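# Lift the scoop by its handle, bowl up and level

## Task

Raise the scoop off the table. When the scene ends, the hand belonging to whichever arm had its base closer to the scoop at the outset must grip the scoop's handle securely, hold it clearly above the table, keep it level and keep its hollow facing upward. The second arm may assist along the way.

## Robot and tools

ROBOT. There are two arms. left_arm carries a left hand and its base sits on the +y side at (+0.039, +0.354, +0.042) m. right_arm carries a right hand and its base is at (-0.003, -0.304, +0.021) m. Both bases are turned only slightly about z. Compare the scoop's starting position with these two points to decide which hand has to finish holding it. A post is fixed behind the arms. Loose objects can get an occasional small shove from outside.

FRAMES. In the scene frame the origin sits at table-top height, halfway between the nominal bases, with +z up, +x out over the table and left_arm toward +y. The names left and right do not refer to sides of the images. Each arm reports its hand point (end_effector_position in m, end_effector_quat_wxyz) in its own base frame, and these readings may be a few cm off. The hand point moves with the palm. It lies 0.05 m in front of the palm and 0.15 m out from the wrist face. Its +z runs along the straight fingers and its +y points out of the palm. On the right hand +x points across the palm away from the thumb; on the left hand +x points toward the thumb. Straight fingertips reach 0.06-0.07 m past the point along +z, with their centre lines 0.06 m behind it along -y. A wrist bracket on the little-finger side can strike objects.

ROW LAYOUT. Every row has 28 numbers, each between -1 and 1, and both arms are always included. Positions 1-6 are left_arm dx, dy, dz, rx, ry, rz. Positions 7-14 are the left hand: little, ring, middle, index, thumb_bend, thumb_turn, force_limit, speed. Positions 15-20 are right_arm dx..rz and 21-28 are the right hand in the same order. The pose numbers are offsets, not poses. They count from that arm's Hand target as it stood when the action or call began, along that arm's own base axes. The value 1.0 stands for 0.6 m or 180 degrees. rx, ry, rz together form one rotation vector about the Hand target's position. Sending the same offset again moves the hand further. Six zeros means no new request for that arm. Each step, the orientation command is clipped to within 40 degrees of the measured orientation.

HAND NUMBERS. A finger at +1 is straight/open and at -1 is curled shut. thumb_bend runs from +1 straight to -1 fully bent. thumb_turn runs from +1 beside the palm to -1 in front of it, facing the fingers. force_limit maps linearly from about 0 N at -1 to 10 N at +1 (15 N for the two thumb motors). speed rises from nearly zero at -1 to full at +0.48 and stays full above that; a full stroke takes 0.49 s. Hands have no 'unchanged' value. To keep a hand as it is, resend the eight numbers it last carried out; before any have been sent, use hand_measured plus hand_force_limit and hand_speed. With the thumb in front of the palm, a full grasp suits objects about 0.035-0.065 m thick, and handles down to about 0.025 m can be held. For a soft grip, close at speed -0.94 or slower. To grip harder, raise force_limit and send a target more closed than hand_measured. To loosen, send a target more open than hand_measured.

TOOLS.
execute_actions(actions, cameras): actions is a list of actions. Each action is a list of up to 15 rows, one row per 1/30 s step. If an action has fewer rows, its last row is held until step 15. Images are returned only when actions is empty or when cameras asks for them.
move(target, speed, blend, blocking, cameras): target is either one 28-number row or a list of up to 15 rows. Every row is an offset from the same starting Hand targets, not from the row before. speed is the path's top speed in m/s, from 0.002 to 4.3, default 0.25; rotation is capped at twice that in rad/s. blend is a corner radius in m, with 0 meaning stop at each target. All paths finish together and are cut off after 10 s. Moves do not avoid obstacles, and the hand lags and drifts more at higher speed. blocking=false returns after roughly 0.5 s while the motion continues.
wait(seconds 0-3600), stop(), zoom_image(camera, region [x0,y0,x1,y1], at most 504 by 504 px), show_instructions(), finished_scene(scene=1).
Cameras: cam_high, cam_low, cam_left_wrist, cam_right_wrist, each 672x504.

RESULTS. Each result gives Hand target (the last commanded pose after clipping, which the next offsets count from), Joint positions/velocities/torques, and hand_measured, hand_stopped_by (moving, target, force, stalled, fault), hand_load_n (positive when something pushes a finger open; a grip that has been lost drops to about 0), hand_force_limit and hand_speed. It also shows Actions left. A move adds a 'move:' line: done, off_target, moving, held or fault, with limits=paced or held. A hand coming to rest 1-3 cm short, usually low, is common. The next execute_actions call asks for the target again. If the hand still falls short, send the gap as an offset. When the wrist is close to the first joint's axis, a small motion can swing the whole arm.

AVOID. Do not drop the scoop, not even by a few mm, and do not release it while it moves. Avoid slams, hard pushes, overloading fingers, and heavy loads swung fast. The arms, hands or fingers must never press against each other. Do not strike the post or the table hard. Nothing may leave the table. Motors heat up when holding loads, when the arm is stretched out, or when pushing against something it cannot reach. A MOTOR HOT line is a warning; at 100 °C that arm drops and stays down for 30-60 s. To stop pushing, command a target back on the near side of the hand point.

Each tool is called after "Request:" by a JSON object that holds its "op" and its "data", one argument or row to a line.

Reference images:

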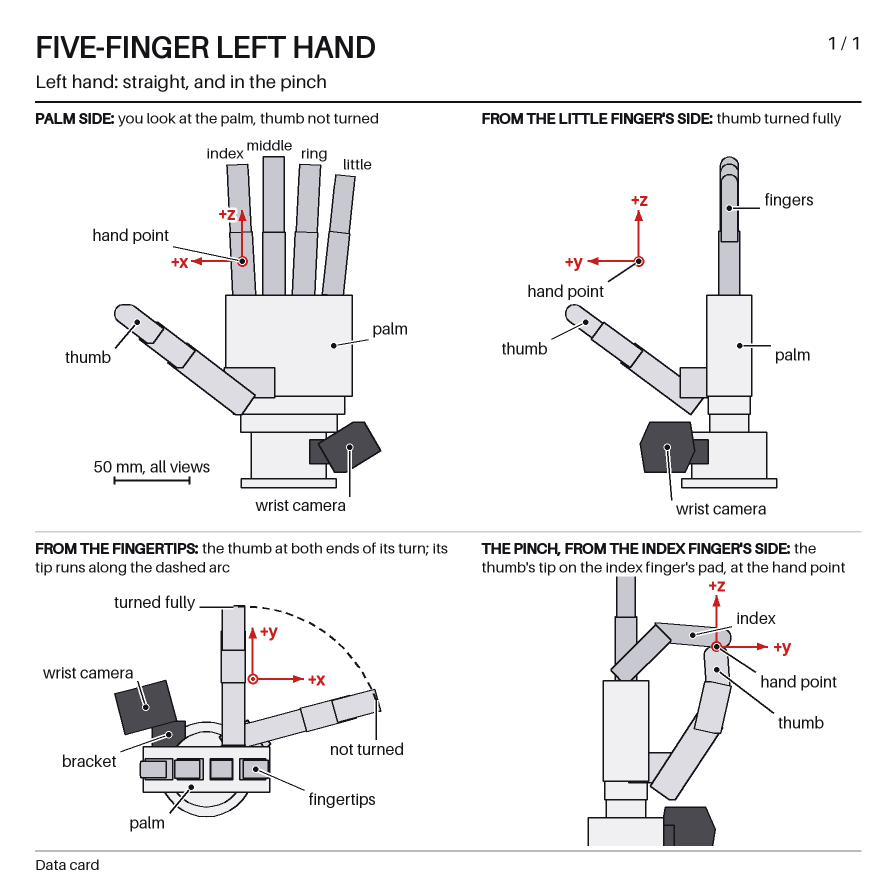

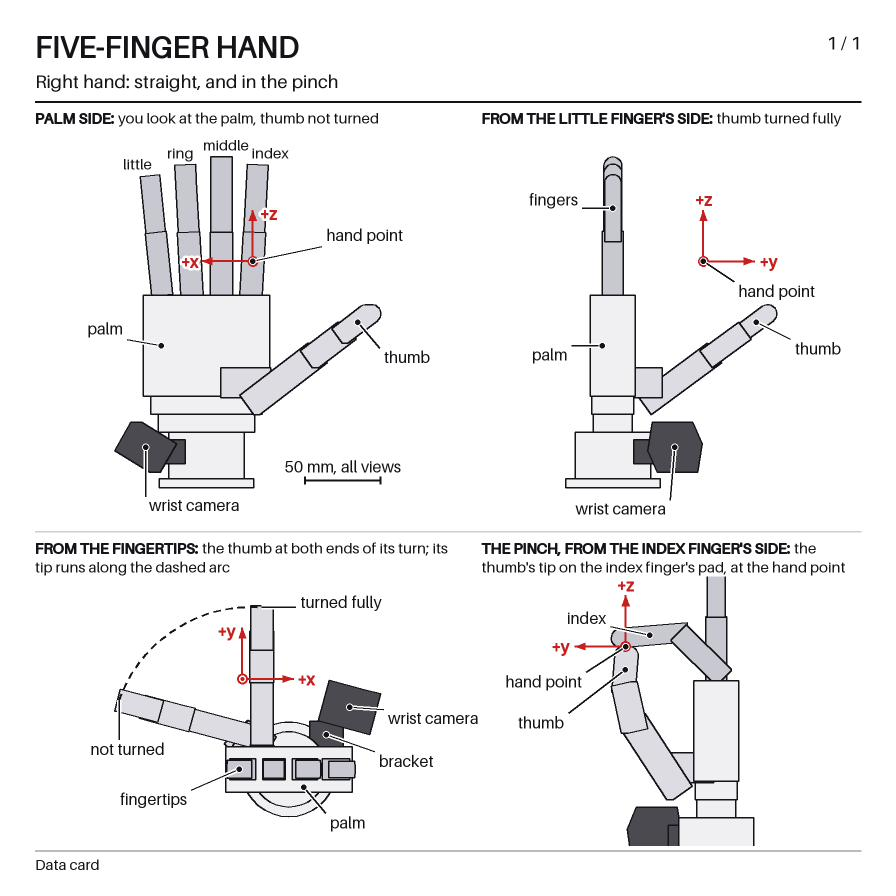

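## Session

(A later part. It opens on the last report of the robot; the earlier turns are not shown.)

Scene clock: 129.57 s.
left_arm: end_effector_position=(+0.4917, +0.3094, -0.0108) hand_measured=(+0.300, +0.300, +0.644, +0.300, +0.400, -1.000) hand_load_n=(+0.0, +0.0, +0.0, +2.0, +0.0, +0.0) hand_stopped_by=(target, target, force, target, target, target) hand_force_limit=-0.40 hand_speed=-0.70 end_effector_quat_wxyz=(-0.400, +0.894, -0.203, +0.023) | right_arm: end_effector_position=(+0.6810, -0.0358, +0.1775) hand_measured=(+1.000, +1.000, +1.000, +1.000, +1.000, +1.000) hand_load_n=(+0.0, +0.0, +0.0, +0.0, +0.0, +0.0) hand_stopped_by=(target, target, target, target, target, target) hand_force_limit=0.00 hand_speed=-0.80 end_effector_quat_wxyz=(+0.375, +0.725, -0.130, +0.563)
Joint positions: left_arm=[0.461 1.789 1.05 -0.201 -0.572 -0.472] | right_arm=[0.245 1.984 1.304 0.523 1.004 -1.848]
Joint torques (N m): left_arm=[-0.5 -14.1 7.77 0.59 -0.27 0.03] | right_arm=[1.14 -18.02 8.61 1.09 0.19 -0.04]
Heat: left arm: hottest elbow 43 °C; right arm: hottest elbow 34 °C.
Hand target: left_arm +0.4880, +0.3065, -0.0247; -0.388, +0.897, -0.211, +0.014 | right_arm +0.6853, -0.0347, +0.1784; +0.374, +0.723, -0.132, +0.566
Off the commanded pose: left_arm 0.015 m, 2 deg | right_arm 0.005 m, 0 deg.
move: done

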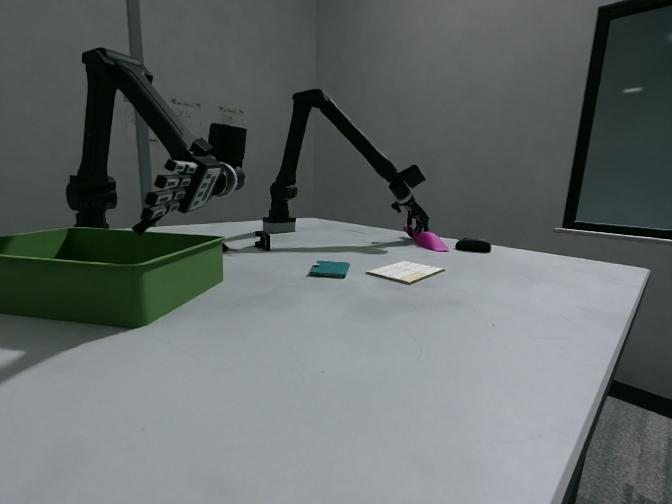

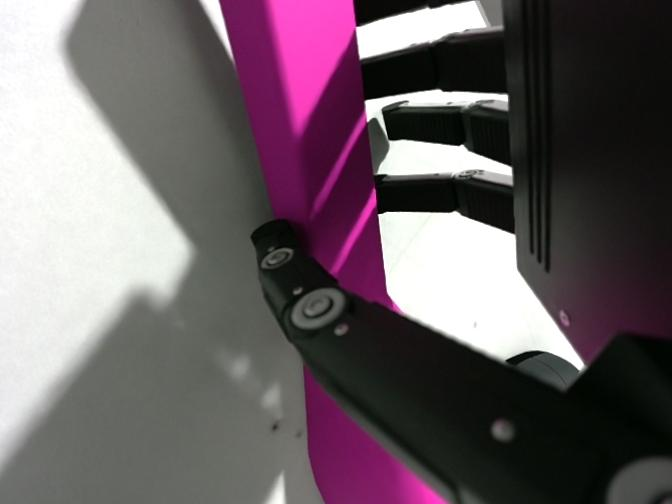

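Request:
{"op": "move", "data": {
  "target": [0.003,0.004,0.023,0,0,0,0.3,0.3,0.3,0.3,0.4,-1,-0.4,-0.7,0,0,0,0,0,0,1,1,1,1,1,1,0,-0.8],
  "cameras": [],
  "speed": 0.05
}}

Request:
{"op": "move", "data": {
  "target": [0,0,0,0,0,0,0.2,0.2,0.3,0.2,0.3,-1,-0.3,-0.7,0,0,0,0,0,0,1,1,1,1,1,1,0,-0.8],
  "cameras": ["cam_low","cam_high","cam_left_wrist"]
}}

Scene clock: 131.20 s.
left_arm: end_effector_position=(+0.4894, +0.3078, -0.0086) hand_measured=(+0.300, +0.300, +0.644, +0.300, +0.400, -1.000) hand_load_n=(+0.0, +0.0, +0.0, +1.5, +0.0, +0.0) hand_stopped_by=(target, target, force, target, target, target) hand_force_limit=-0.40 hand_speed=-0.70 end_effector_quat_wxyz=(-0.394, +0.895, -0.206, +0.019) | right_arm: end_effector_position=(+0.6810, -0.0358, +0.1775) hand_measured=(+1.000, +1.000, +1.000, +1.000, +1.000, +1.000) hand_load_n=(+0.0, +0.0, +0.0, +0.0, +0.0, +0.0) hand_stopped_by=(target, target, target, target, target, target) hand_force_limit=0.00 hand_speed=-0.80 end_effector_quat_wxyz=(+0.375, +0.725, -0.130, +0.563)
Joint positions: left_arm=[0.461 1.783 1.056 -0.228 -0.568 -0.472] | right_arm=[0.245 1.984 1.304 0.523 1.004 -1.848]
Joint torques (N m): left_arm=[-0.32 -15.33 8.76 0.2 -0.34 0.06] | right_arm=[1.2 -18.02 8.59 1.09 0.18 -0.04]
Heat: left arm: hottest elbow 43 °C; right arm: hottest elbow 34 °C.
Hand target: left_arm +0.4899, +0.3090, -0.0107; -0.388, +0.897, -0.211, +0.014 | right_arm +0.6853, -0.0347, +0.1784; +0.374, +0.723, -0.132, +0.566
Off the commanded pose: left_arm 0.003 m, 1 deg | right_arm 0.005 m, 0 deg.
move: done

Scene clock: 131.70 s.
left_arm: end_effector_position=(+0.4890, +0.3075, -0.0089) hand_measured=(+0.200, +0.200, +0.644, +0.200, +0.300, -1.000) hand_load_n=(+0.5, +0.0, -0.5, +0.5, +0.5, +0.0) hand_stopped_by=(target, target, force, target, target, target) hand_force_limit=-0.30 hand_speed=-0.70 end_effector_quat_wxyz=(-0.394, +0.896, -0.207, +0.018) | right_arm: end_effector_position=(+0.6810, -0.0358, +0.1775) hand_measured=(+1.000, +1.000, +1.000, +1.000, +1.000, +1.000) hand_load_n=(+0.0, +0.0, +0.0, +0.0, +0.0, +0.0) hand_stopped_by=(target, target, target, target, target, target) hand_force_limit=0.00 hand_speed=-0.80 end_effector_quat_wxyz=(+0.375, +0.725, -0.130, +0.563)
Joint positions: left_arm=[0.461 1.783 1.056 -0.23 -0.568 -0.472] | right_arm=[0.245 1.984 1.304 0.523 1.004 -1.848]
Joint torques (N m): left_arm=[-0.38 -15.33 8.73 0.31 -0.34 0.06] | right_arm=[1.2 -18.02 8.59 1.07 0.18 -0.04]
Heat: left arm: hottest elbow 43 °C; right arm: hottest elbow 34 °C.
Hand target: left_arm +0.4899, +0.3089, -0.0107; -0.388, +0.897, -0.211, +0.014 | right_arm +0.6853, -0.0347, +0.1784; +0.374, +0.723, -0.132, +0.566
Off the commanded pose: left_arm 0.002 m, 1 deg | right_arm 0.005 m, 0 deg.
move: done
Images, in order (width x height): cam_high 672x504, cam_low 672x504, cam_left_wrist 672x504.

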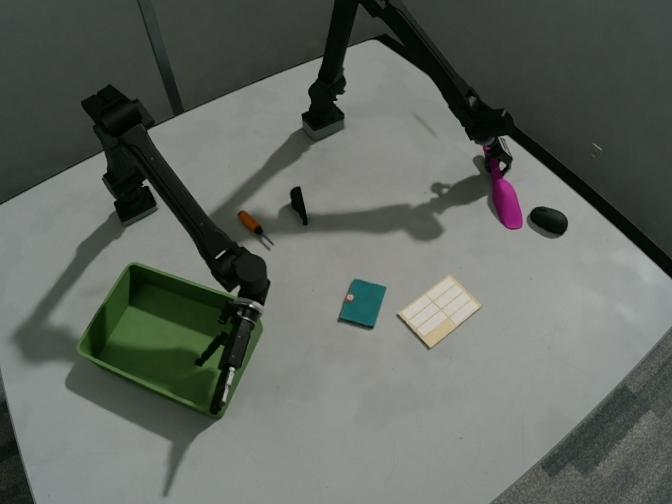

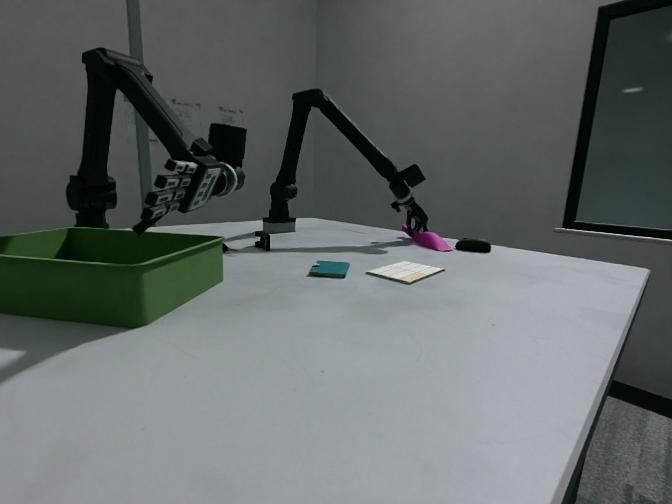

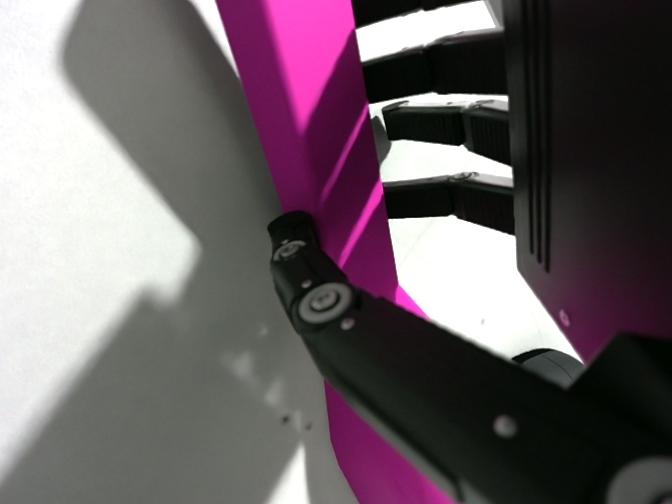

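Request:
{"op": "move", "data": {
  "target": [0,0,0,0,0,0,0.1,0.1,0.15,0.1,0.25,-1,-0.3,-0.7,0,0,0,0,0,0,1,1,1,1,1,1,0,-0.8],
  "cameras": ["cam_low","cam_left_wrist"]
}}

Request:
{"op": "zoom_image", "data": {
  "camera": "cam_low",
  "region": [380, 180, 480, 260]
}}

Scene clock: 133.07 s.
left_arm: end_effector_position=(+0.4891, +0.3083, -0.0080) hand_measured=(+0.100, +0.122, +0.150, +0.150, +0.266, -1.000) hand_load_n=(+0.5, +6.0, +0.5, +4.0, +7.0, +5.0) hand_stopped_by=(target, force, target, force, force, target) hand_force_limit=-0.30 hand_speed=-0.70 end_effector_quat_wxyz=(-0.394, +0.896, -0.206, +0.018) | right_arm: end_effector_position=(+0.6810, -0.0358, +0.1775) hand_measured=(+1.000, +1.000, +1.000, +1.000, +1.000, +1.000) hand_load_n=(+0.0, +0.0, +0.0, +0.0, +0.0, +0.0) hand_stopped_by=(target, target, target, target, target, target) hand_force_limit=0.00 hand_speed=-0.80 end_effector_quat_wxyz=(+0.375, +0.725, -0.130, +0.563)
Joint positions: left_arm=[0.462 1.782 1.058 -0.233 -0.568 -0.472] | right_arm=[0.245 1.984 1.304 0.523 1.004 -1.848]
Joint torques (N m): left_arm=[-0.44 -15.27 8.59 0.39 -0.35 0.06] | right_arm=[1.14 -18.02 8.59 1.09 0.18 -0.04]
Heat: left arm: hottest elbow 42 °C; right arm: hottest elbow 34 °C.
Hand target: left_arm +0.4897, +0.3090, -0.0108; -0.388, +0.897, -0.211, +0.014 | right_arm +0.6853, -0.0347, +0.1784; +0.374, +0.723, -0.132, +0.566
Off the commanded pose: left_arm 0.003 m, 1 deg | right_arm 0.005 m, 0 deg.
move: done

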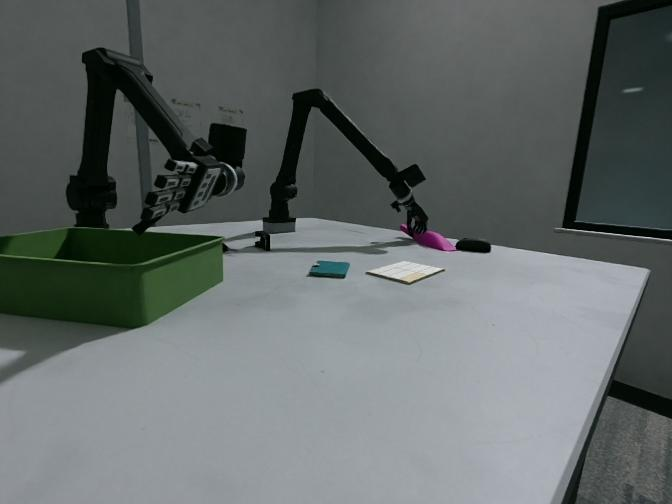

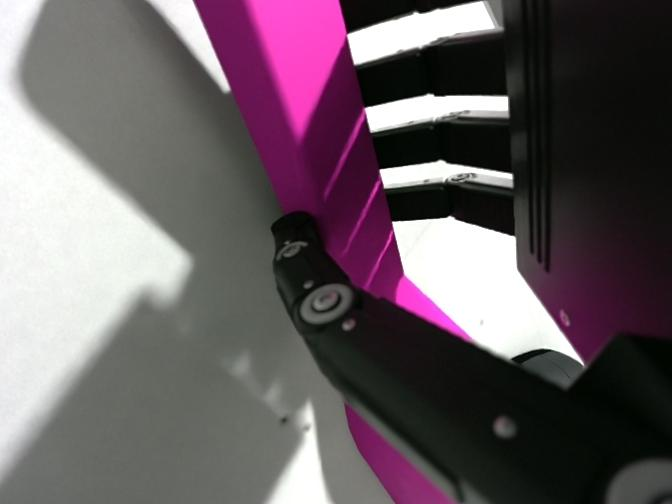

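Scaled by 5.040 from the camera's image (finer frame: 960x720).

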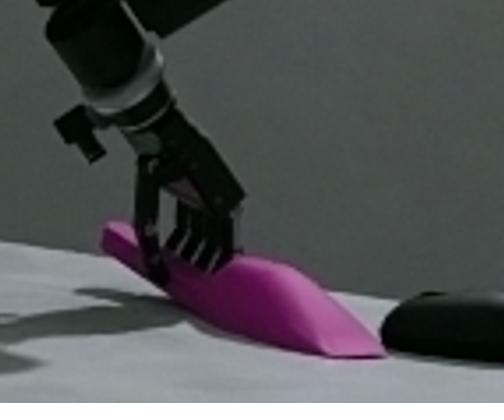

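Request:
{"op": "move", "data": {
  "target": [0,0,0,0,0,0,-0.4,-0.4,-0.4,-0.4,0.1,-1,0.3,-0.85,0,0,0,0,0,0,1,1,1,1,1,1,0,-0.8],
  "cameras": ["cam_low","cam_left_wrist"]
}}

Request:
{"op": "zoom_image", "data": {
  "camera": "cam_low",
  "region": [380, 180, 480, 260]
}}

Scene clock: 134.47 s.
left_arm: end_effector_position=(+0.4889, +0.3078, -0.0083) hand_measured=(+0.048, +0.110, +0.114, +0.140, +0.268, -1.000) hand_load_n=(+7.0, +0.0, +10.0, +5.0, +14.0, +8.5) hand_stopped_by=(force, force, force, force, force, target) hand_force_limit=0.30 hand_speed=-0.85 end_effector_quat_wxyz=(-0.393, +0.896, -0.207, +0.018) | right_arm: end_effector_position=(+0.6810, -0.0358, +0.1775) hand_measured=(+1.000, +1.000, +1.000, +1.000, +1.000, +1.000) hand_load_n=(+0.0, +0.0, +0.0, +0.0, +0.0, +0.0) hand_stopped_by=(target, target, target, target, target, target) hand_force_limit=0.00 hand_speed=-0.80 end_effector_quat_wxyz=(+0.375, +0.725, -0.130, +0.563)
Joint positions: left_arm=[0.462 1.782 1.058 -0.235 -0.566 -0.472] | right_arm=[0.245 1.984 1.304 0.523 1.004 -1.848]
Joint torques (N m): left_arm=[-0.38 -15.21 8.59 0.49 -0.42 0.06] | right_arm=[1.14 -18.02 8.61 1.09 0.18 -0.04]
Heat: left arm: hottest elbow 42 °C; right arm: hottest elbow 34 °C.
Hand target: left_arm +0.4898, +0.3090, -0.0108; -0.388, +0.897, -0.211, +0.014 | right_arm +0.6853, -0.0347, +0.1784; +0.374, +0.723, -0.132, +0.566
Off the commanded pose: left_arm 0.003 m, 1 deg | right_arm 0.005 m, 0 deg.
move: done

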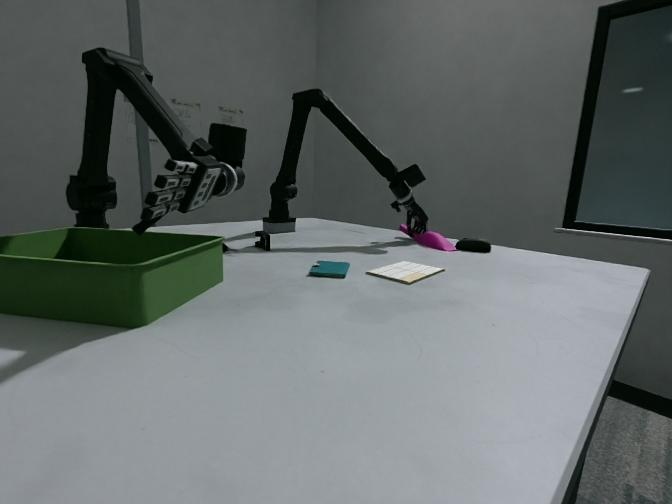

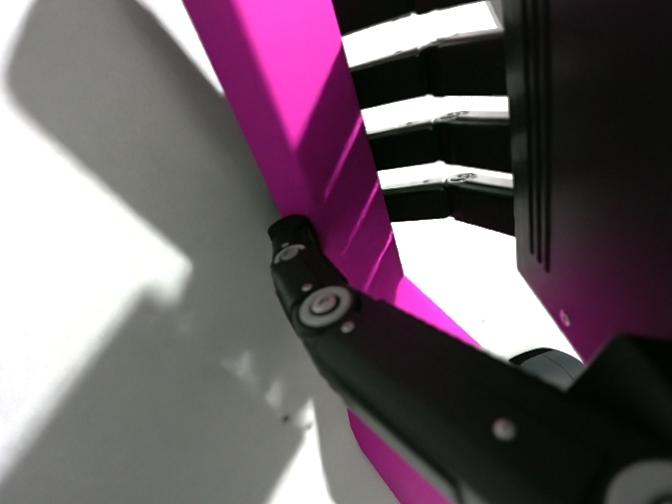

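Scaled by 5.040 from the camera's image (finer frame: 960x720).

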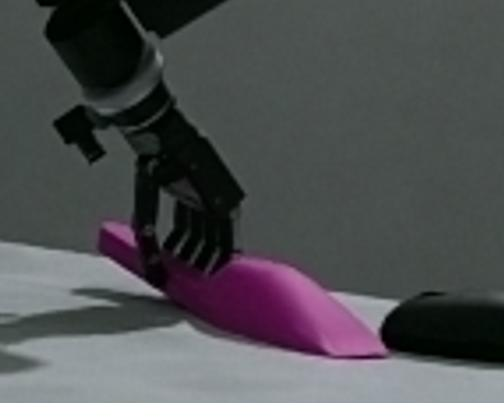

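Request:
{"op": "move", "data": {
  "target": [0,0,0.08,0,0,0,-0.4,-0.4,-0.4,-0.4,0.1,-1,0.3,-0.85,0,0,0,0,0,0,1,1,1,1,1,1,0,-0.8],
  "cameras": ["cam_low","cam_left_wrist"],
  "speed": 0.05
}}

Request:
{"op": "zoom_image", "data": {
  "camera": "cam_low",
  "region": [380, 180, 480, 260]
}}

Scene clock: 137.20 s.
left_arm: end_effector_position=(+0.4717, +0.2986, +0.0134) hand_measured=(+0.048, +0.110, +0.114, +0.140, +0.268, -1.000) hand_load_n=(+5.0, +0.5, +10.0, +5.0, +14.5, +8.0) hand_stopped_by=(force, force, force, force, force, target) hand_force_limit=0.30 hand_speed=-0.85 end_effector_quat_wxyz=(-0.373, +0.901, -0.219, -0.003) | right_arm: end_effector_position=(+0.6810, -0.0358, +0.1775) hand_measured=(+1.000, +1.000, +1.000, +1.000, +1.000, +1.000) hand_load_n=(+0.0, -0.5, +0.0, +0.0, +0.0, +0.0) hand_stopped_by=(target, target, target, target, target, target) hand_force_limit=0.00 hand_speed=-0.80 end_effector_quat_wxyz=(+0.375, +0.725, -0.130, +0.563)
Joint positions: left_arm=[0.462 1.723 1.069 -0.367 -0.563 -0.47] | right_arm=[0.245 1.984 1.304 0.523 1.004 -1.848]
Joint torques (N m): left_arm=[-0.44 -16.73 11.12 0.77 -0.55 0.04] | right_arm=[1.14 -18.02 8.59 1.09 0.18 -0.04]
Heat: left arm: hottest elbow 42 °C; right arm: hottest elbow 34 °C.
Hand target: left_arm +0.4897, +0.3090, +0.0371; -0.388, +0.897, -0.211, +0.014 | right_arm +0.6853, -0.0347, +0.1784; +0.374, +0.723, -0.132, +0.566
Off the commanded pose: left_arm 0.032 m, 3 deg | right_arm 0.005 m, 0 deg.
move: off_target (left_arm)

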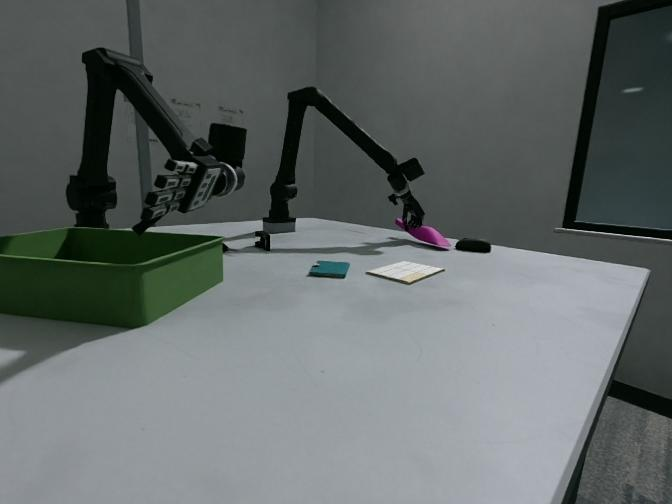

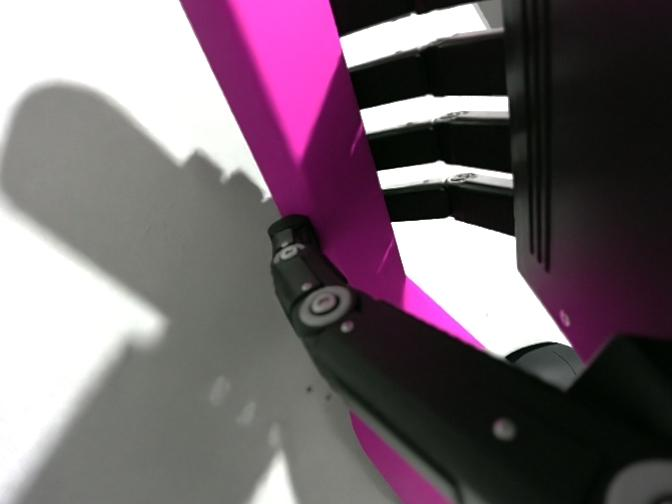

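Scaled by 5.040 from the camera's image (finer frame: 960x720).

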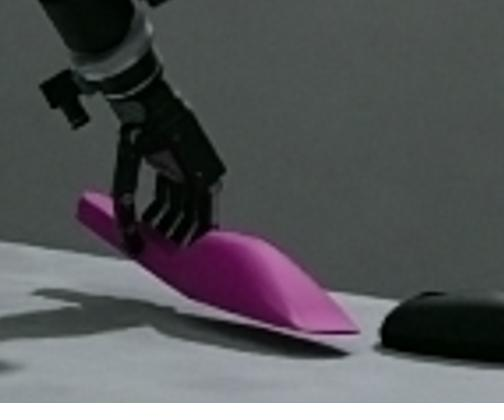

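Request:
{"op": "move", "data": {
  "target": [
    [-0.016,-0.0067,0.138,0,0,0,-0.4,-0.4,-0.4,-0.4,0.1,-1,0.3,-0.85,0,0,0,0,0,0,1,1,1,1,1,1,0,-0.8],
    [0.1505,0.085,0.3548,0.0644,-0.2246,0.0597,-0.4,-0.4,-0.4,-0.4,0.1,-1,0.3,-0.85,0,0,0,0,0,0,1,1,1,1,1,1,0,-0.8]
  ],
  "cameras": ["cam_high","cam_low","cam_left_wrist"],
  "speed": 0.15,
  "blend": 0.03
}}

Scene clock: 158.10 s.
left_arm: end_effector_position=(+0.5622, +0.3513, +0.2226) hand_measured=(+0.048, +0.110, +0.114, +0.140, +0.268, -1.000) hand_load_n=(+5.5, +0.0, +9.5, +5.0, +15.0, +7.5) hand_stopped_by=(force, force, force, force, force, target) hand_force_limit=0.30 hand_speed=-0.85 end_effector_quat_wxyz=(-0.514, +0.824, +0.000, +0.240) | right_arm: end_effector_position=(+0.6810, -0.0358, +0.1775) hand_measured=(+1.000, +1.000, +1.000, +1.000, +1.000, +1.000) hand_load_n=(+0.0, +0.0, +0.0, +0.5, +0.0, +0.0) hand_stopped_by=(target, target, target, target, target, target) hand_force_limit=0.00 hand_speed=-0.80 end_effector_quat_wxyz=(+0.375, +0.725, -0.130, +0.563)
Joint positions: left_arm=[0.467 1.538 1.14 -0.055 -0.616 -0.71] | right_arm=[0.245 1.984 1.304 0.523 1.004 -1.848]
Joint torques (N m): left_arm=[-0.67 -13.74 13.31 2.56 -0.52 -0.24] | right_arm=[1.2 -18.02 8.59 1.07 0.19 -0.04]
Heat: left arm: hottest elbow 44 °C; right arm: hottest elbow 34 °C.
Hand target: left_arm +0.5801, +0.3599, +0.2501; -0.523, +0.810, +0.018, +0.266 | right_arm +0.6853, -0.0347, +0.1784; +0.374, +0.723, -0.132, +0.566
Off the commanded pose: left_arm 0.034 m, 4 deg | right_arm 0.005 m, 0 deg.
move: off_target (left_arm)

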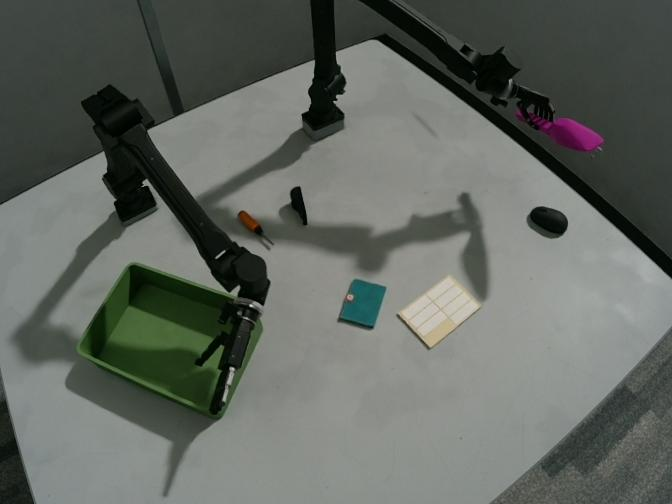

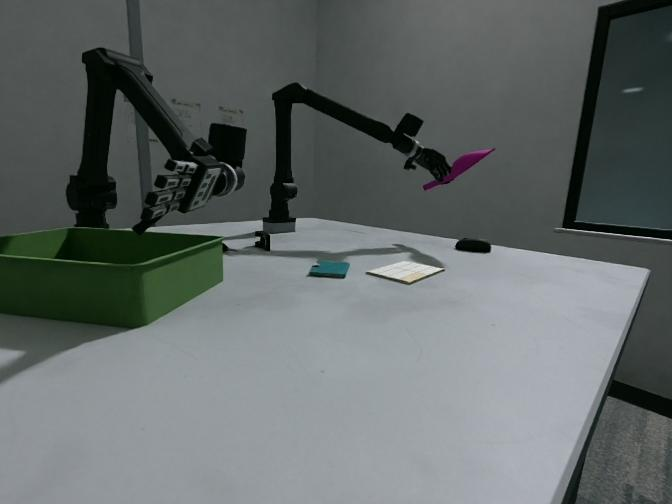

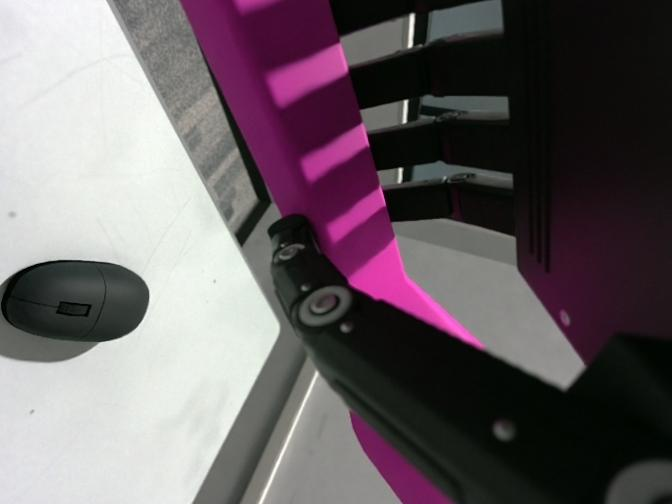

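Request:
{"op": "move", "data": {
  "target": [
    [0.024,0.0275,0.2498,0.0522,-0.2518,0.0250,-0.4,-0.4,-0.4,-0.4,0.1,-1,0.3,-0.85,0,0,0,0,0,0,1,1,1,1,1,1,0,-0.8],
    [-0.0453,0.0173,0.4998,0.0891,-0.5100,0.0078,-0.4,-0.4,-0.4,-0.4,0.1,-1,0.3,-0.85,0,0,0,0,0,0,1,1,1,1,1,1,0,-0.8]
  ],
  "cameras": ["cam_high","cam_low","cam_left_wrist"],
  "speed": 0.15,
  "blend": 0.03
}}

Scene clock: 166.13 s.
left_arm: end_effector_position=(+0.5522, +0.3686, +0.5302) hand_measured=(+0.048, +0.110, +0.114, +0.140, +0.268, -1.000) hand_load_n=(+5.5, +0.5, +9.5, +4.5, +14.5, +7.0) hand_stopped_by=(force, force, force, force, force, target) hand_force_limit=0.30 hand_speed=-0.85 end_effector_quat_wxyz=(-0.459, +0.325, +0.358, +0.745) | right_arm: end_effector_position=(+0.6810, -0.0358, +0.1775) hand_measured=(+1.000, +1.000, +1.000, +1.000, +1.000, +1.000) hand_load_n=(+0.0, +0.0, +0.0, +0.0, +0.0, +0.0) hand_stopped_by=(target, target, target, target, target, target) hand_force_limit=0.00 hand_speed=-0.80 end_effector_quat_wxyz=(+0.375, +0.725, -0.130, +0.563)
Joint positions: left_arm=[0.467 1.699 1.259 1.242 -0.737 -1.245] | right_arm=[0.245 1.984 1.304 0.523 1.004 -1.848]
Joint torques (N m): left_arm=[-0.44 -15.09 12.66 1.59 0.15 -0.18] | right_arm=[1.2 -18.02 8.59 1.09 0.18 -0.04]
Heat: left arm: hottest elbow 45 °C; right arm: hottest elbow 34 °C.
Hand target: left_arm +0.5529, +0.3702, +0.5500; -0.450, +0.301, +0.362, +0.759 | right_arm +0.6853, -0.0347, +0.1784; +0.374, +0.723, -0.132, +0.566
Off the commanded pose: left_arm 0.020 m, 3 deg | right_arm 0.005 m, 0 deg.
move: off_target (left_arm)

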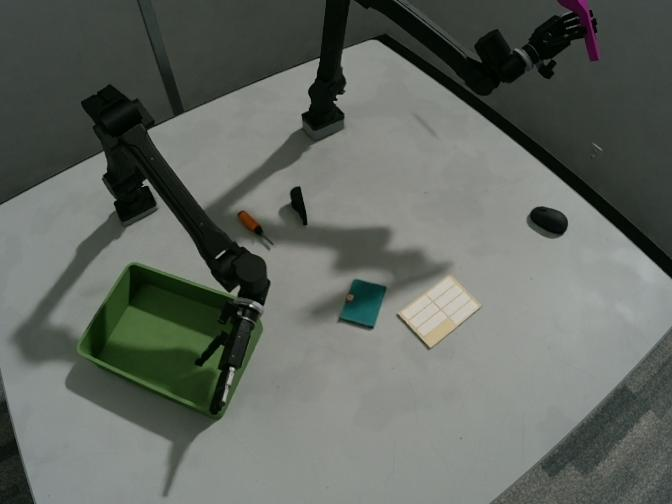

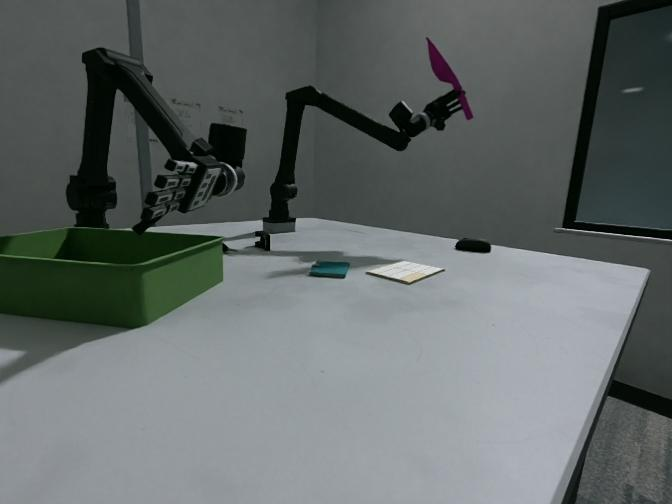

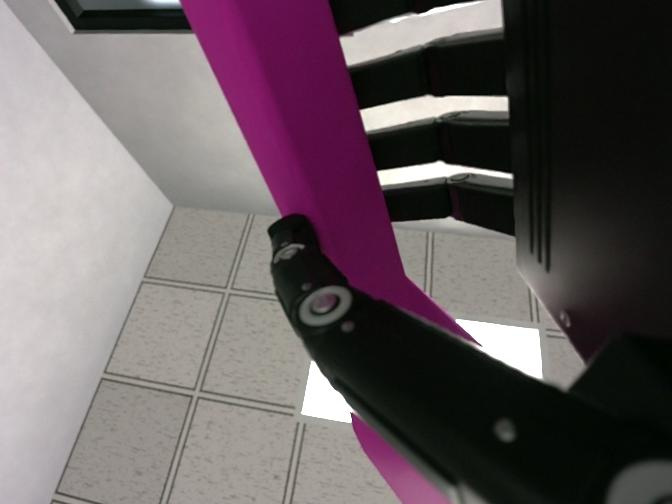

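Request:
{"op": "move", "data": {
  "target": [-0.0543,-0.0028,0.25,0.0771,-0.2483,-0.0483,-0.4,-0.4,-0.4,-0.4,0.1,-1,0.3,-0.85,0,0,0,0,0,0,1,1,1,1,1,1,0,-0.8],
  "cameras": ["cam_high","cam_low","cam_left_wrist"],
  "speed": 0.12
}}

Request:
{"op": "zoom_image", "data": {
  "camera": "cam_low",
  "region": [350, 0, 520, 130]
}}

Scene clock: 171.70 s.
left_arm: end_effector_position=(+0.5206, +0.3702, +0.6943) hand_measured=(+0.048, +0.110, +0.114, +0.140, +0.268, -1.000) hand_load_n=(+5.5, +0.0, +9.5, +5.0, +14.0, +6.0) hand_stopped_by=(force, force, force, force, force, target) hand_force_limit=0.30 hand_speed=-0.85 end_effector_quat_wxyz=(-0.262, -0.024, +0.393, +0.881) | right_arm: end_effector_position=(+0.6810, -0.0358, +0.1775) hand_measured=(+1.000, +1.000, +1.000, +1.000, +1.000, +1.000) hand_load_n=(+0.0, +0.0, +0.0, +0.0, +0.0, +0.0) hand_stopped_by=(target, target, target, target, target, target) hand_force_limit=0.00 hand_speed=-0.80 end_effector_quat_wxyz=(+0.375, +0.725, -0.130, +0.563)
Joint positions: left_arm=[0.467 2.014 2.003 1.46 -0.803 -1.511] | right_arm=[0.245 1.984 1.304 0.523 1.004 -1.848]
Joint torques (N m): left_arm=[-0.79 -19.25 12.27 -0.16 0.4 -0.08] | right_arm=[1.2 -18.02 8.61 1.09 0.18 -0.04]
Heat: left arm: hottest elbow 46 °C; right arm: hottest elbow 35 °C.
Hand target: left_arm +0.5203, +0.3686, +0.7000; -0.254, -0.039, +0.391, +0.884 | right_arm +0.6853, -0.0347, +0.1784; +0.374, +0.723, -0.132, +0.566
Off the commanded pose: left_arm 0.006 m, 2 deg | right_arm 0.005 m, 0 deg.
move: done

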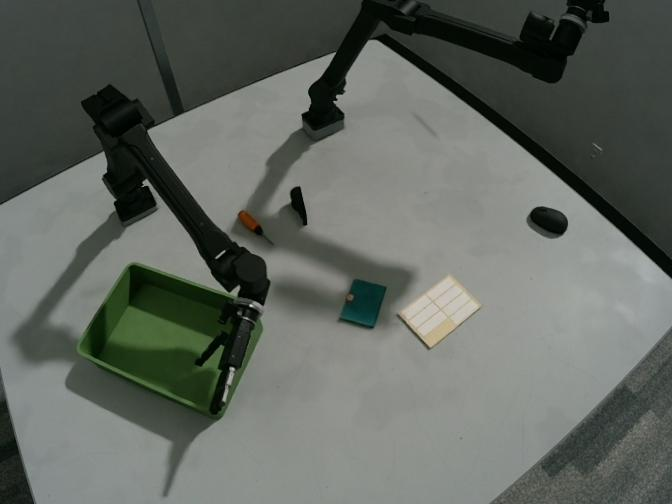

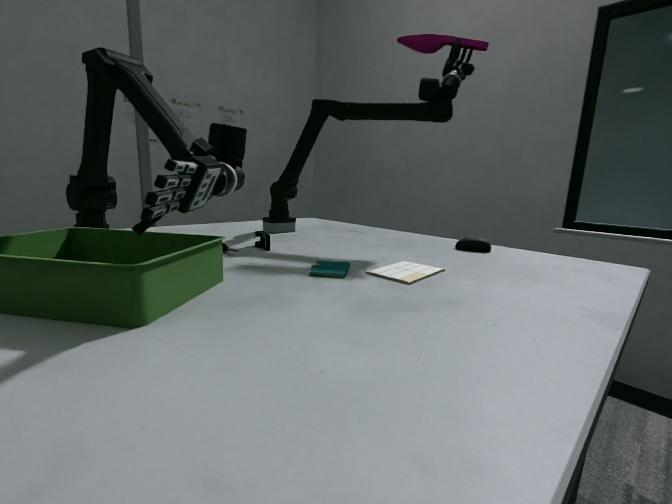

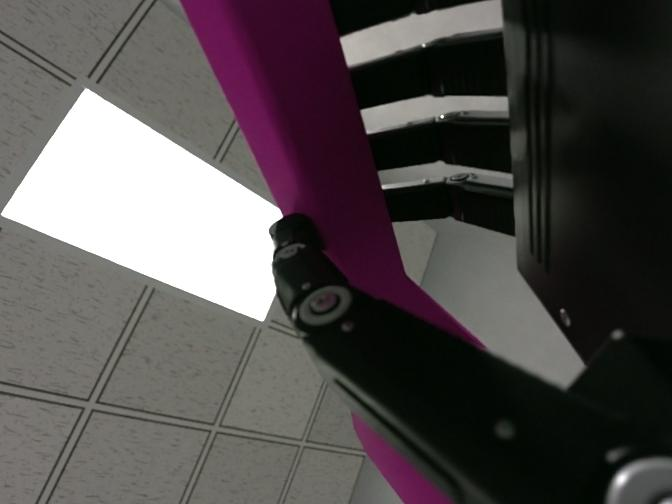

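Scaled by 2.965 from the camera's image (finer frame: 960x720).

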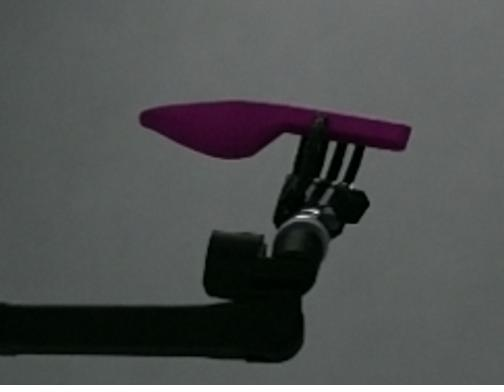

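Request:
{"op": "zoom_image", "data": {
  "camera": "cam_low",
  "region": [260, 20, 500, 200]
}}

Request:
{"op": "zoom_image", "data": {
  "camera": "cam_low",
  "region": [390, 20, 500, 100]
}}

Scaled by 2.100 from the camera's image (finer frame: 960x720).

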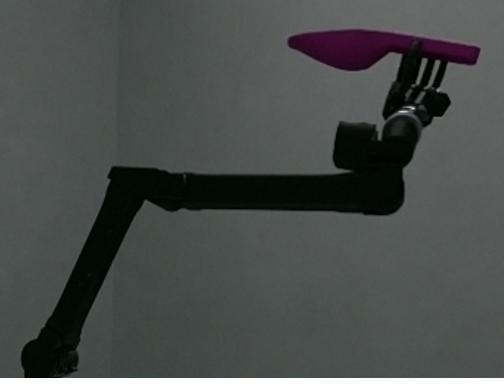

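Scaled by 4.582 from the camera's image (finer frame: 960x720).

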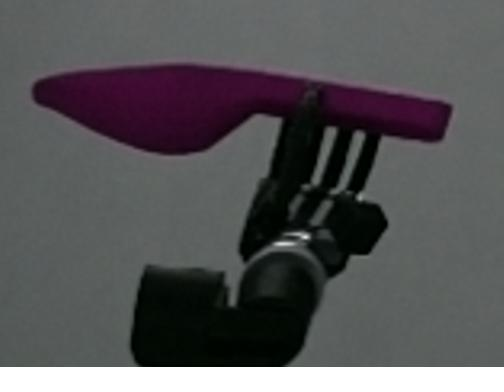

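Request:
{"op": "move", "data": {
  "target": [0,0,0,0.0099,-0.0199,0,-0.4,-0.4,-0.4,-0.4,0.1,-1,0.3,-0.85,0,0,0,0,0,0,1,1,1,1,1,1,0,-0.8],
  "cameras": ["cam_low","cam_left_wrist"],
  "speed": 0.08
}}

Request:
{"op": "zoom_image", "data": {
  "camera": "cam_low",
  "region": [390, 20, 500, 100]
}}

Scene clock: 187.87 s.
left_arm: end_effector_position=(+0.5221, +0.3710, +0.6949) hand_measured=(+0.048, +0.110, +0.114, +0.140, +0.268, -1.000) hand_load_n=(+5.5, +0.0, +9.5, +5.0, +13.5, +6.5) hand_stopped_by=(force, force, force, force, force, target) hand_force_limit=0.30 hand_speed=-0.85 end_effector_quat_wxyz=(-0.248, -0.055, +0.388, +0.886) | right_arm: end_effector_position=(+0.6810, -0.0358, +0.1775) hand_measured=(+1.000, +1.000, +1.000, +1.000, +1.000, +1.000) hand_load_n=(+0.5, +0.0, +0.0, +0.0, +0.0, +0.0) hand_stopped_by=(target, target, target, target, target, target) hand_force_limit=0.00 hand_speed=-0.80 end_effector_quat_wxyz=(+0.375, +0.725, -0.130, +0.563)
Joint positions: left_arm=[0.467 2.076 2.106 1.487 -0.803 -1.514] | right_arm=[0.245 1.984 1.304 0.523 1.004 -1.848]
Joint torques (N m): left_arm=[-0.73 -20.42 12.03 -0.13 0.4 -0.04] | right_arm=[1.14 -18.02 8.61 1.07 0.18 -0.04]
Heat: left arm: hottest elbow 49 °C; right arm: hottest elbow 35 °C.
Hand target: left_arm +0.5204, +0.3686, +0.7000; -0.241, -0.070, +0.385, +0.888 | right_arm +0.6853, -0.0347, +0.1784; +0.374, +0.723, -0.132, +0.566
Off the commanded pose: left_arm 0.006 m, 2 deg | right_arm 0.005 m, 0 deg.
move: done

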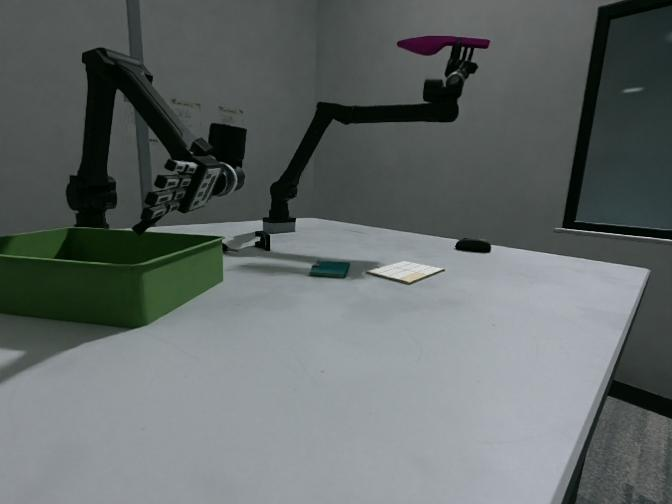

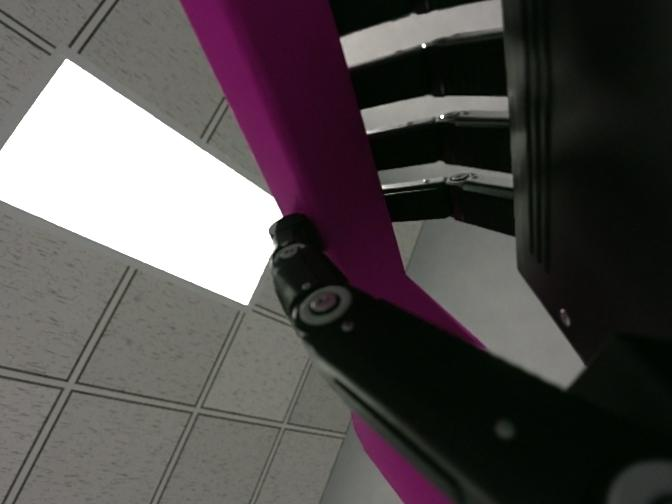

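Scaled by 4.582 from the camera's image (finer frame: 960x720).

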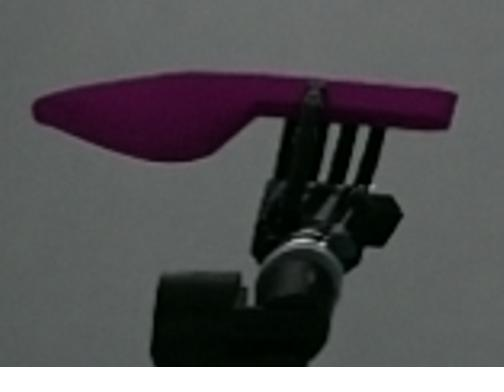

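Request:
{"op": "zoom_image", "data": {
  "camera": "cam_left_wrist",
  "region": [0, 0, 420, 504]
}}

Scaled by 1.000.

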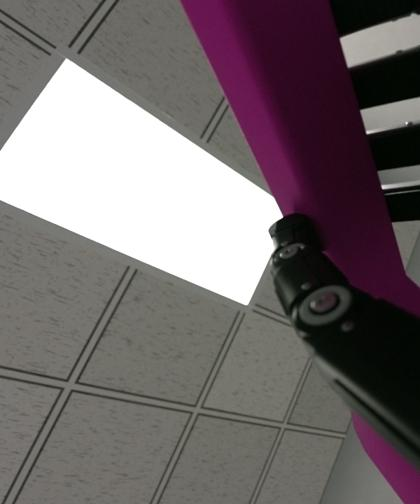

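Request:
{"op": "move", "data": {
  "target": [0.1783,-0.4242,0,0,0,-0.139,-0.4,-0.4,-0.4,-0.4,0.1,-1,0.3,-0.85,0,0,0,0,0,0,1,1,1,1,1,1,0,-0.8],
  "cameras": ["cam_high","cam_low","cam_left_wrist"],
  "speed": 0.12
}}

Request:
{"op": "zoom_image", "data": {
  "camera": "cam_low",
  "region": [280, 0, 480, 130]
}}

Request:
{"op": "zoom_image", "data": {
  "camera": "cam_high",
  "region": [460, 0, 672, 160]
}}

Scene clock: 208.53 s.
left_arm: end_effector_position=(+0.6254, +0.1132, +0.6955) hand_measured=(+0.048, +0.110, +0.114, +0.140, +0.268, -1.000) hand_load_n=(+5.5, +0.5, +9.5, +5.0, +14.0, +6.0) hand_stopped_by=(force, force, force, force, force, target) hand_force_limit=0.30 hand_speed=-0.85 end_effector_quat_wxyz=(-0.046, +0.023, +0.391, +0.919) | right_arm: end_effector_position=(+0.6810, -0.0358, +0.1775) hand_measured=(+1.000, +1.000, +1.000, +1.000, +1.000, +1.000) hand_load_n=(+0.0, +0.0, +0.5, +0.0, +0.5, +0.0) hand_stopped_by=(target, target, target, target, target, target) hand_force_limit=0.00 hand_speed=-0.80 end_effector_quat_wxyz=(+0.375, +0.725, -0.130, +0.563)
Joint positions: left_arm=[0.026 2.074 2.105 1.503 -0.805 -1.514] | right_arm=[0.245 1.984 1.304 0.523 1.004 -1.848]
Joint torques (N m): left_arm=[-0.5 -20.19 12.08 -0.79 0.47 -0.04] | right_arm=[1.2 -18.02 8.61 1.09 0.19 -0.04]
Heat: left arm: hottest elbow 49 °C; right arm: hottest elbow 35 °C.
Hand target: left_arm +0.6273, +0.1141, +0.7001; -0.043, +0.015, +0.391, +0.919 | right_arm +0.6853, -0.0347, +0.1784; +0.374, +0.723, -0.132, +0.566
Off the commanded pose: left_arm 0.005 m, 1 deg | right_arm 0.005 m, 0 deg.
move: done

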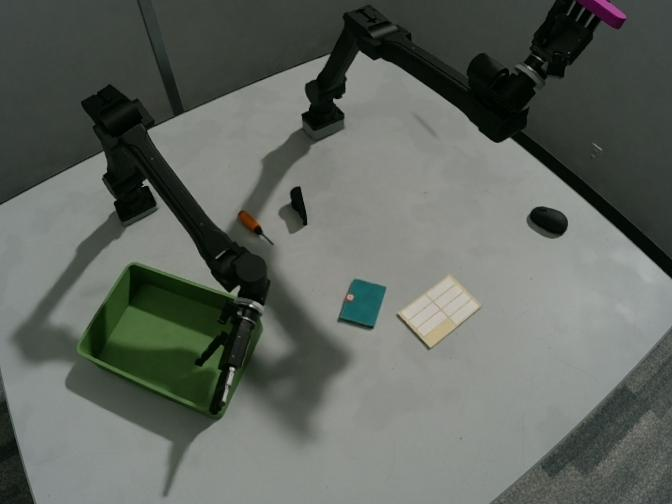

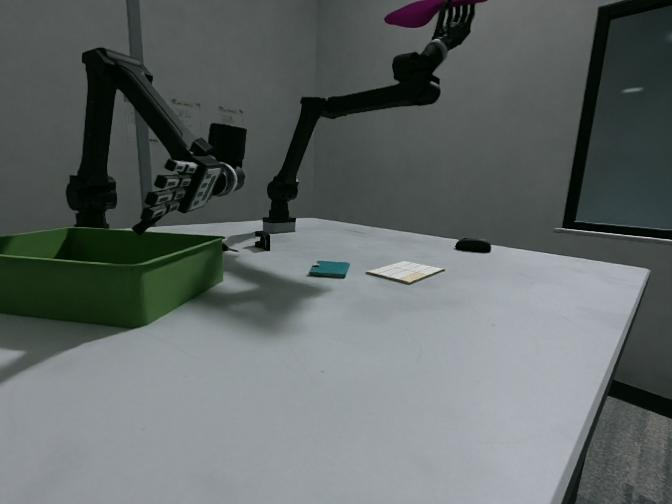

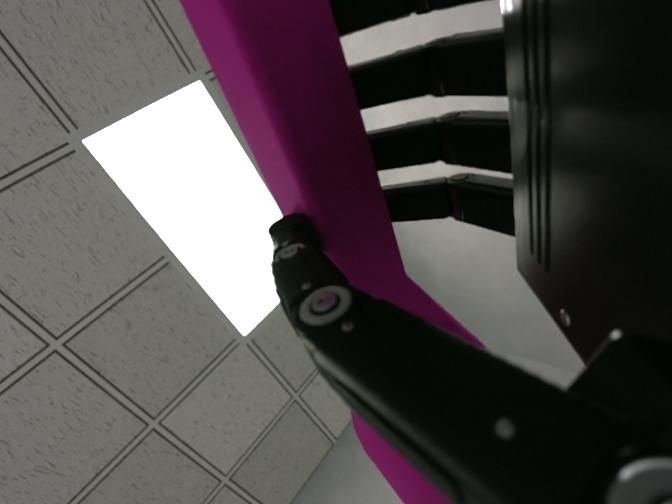

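Scaled by 2.520 from the camera's image (finer frame: 960x720).

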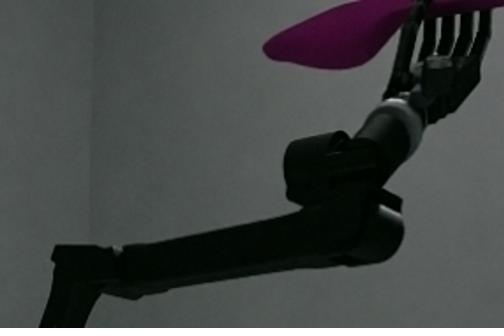

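Scaled by 2.377 from the camera's image (finer frame: 960x720).

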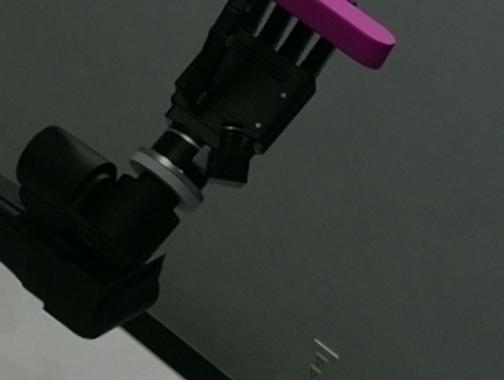

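Request:
{"op": "zoom_image", "data": {
  "camera": "cam_left_wrist",
  "region": [0, 0, 360, 504]
}}

Scaled by 1.000.

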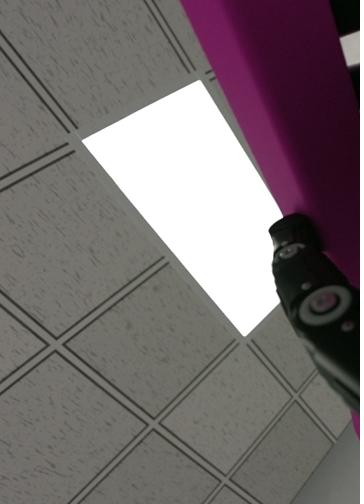

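Request:
{"op": "finished_scene", "data": {

}}

The scene is finished: the task was done.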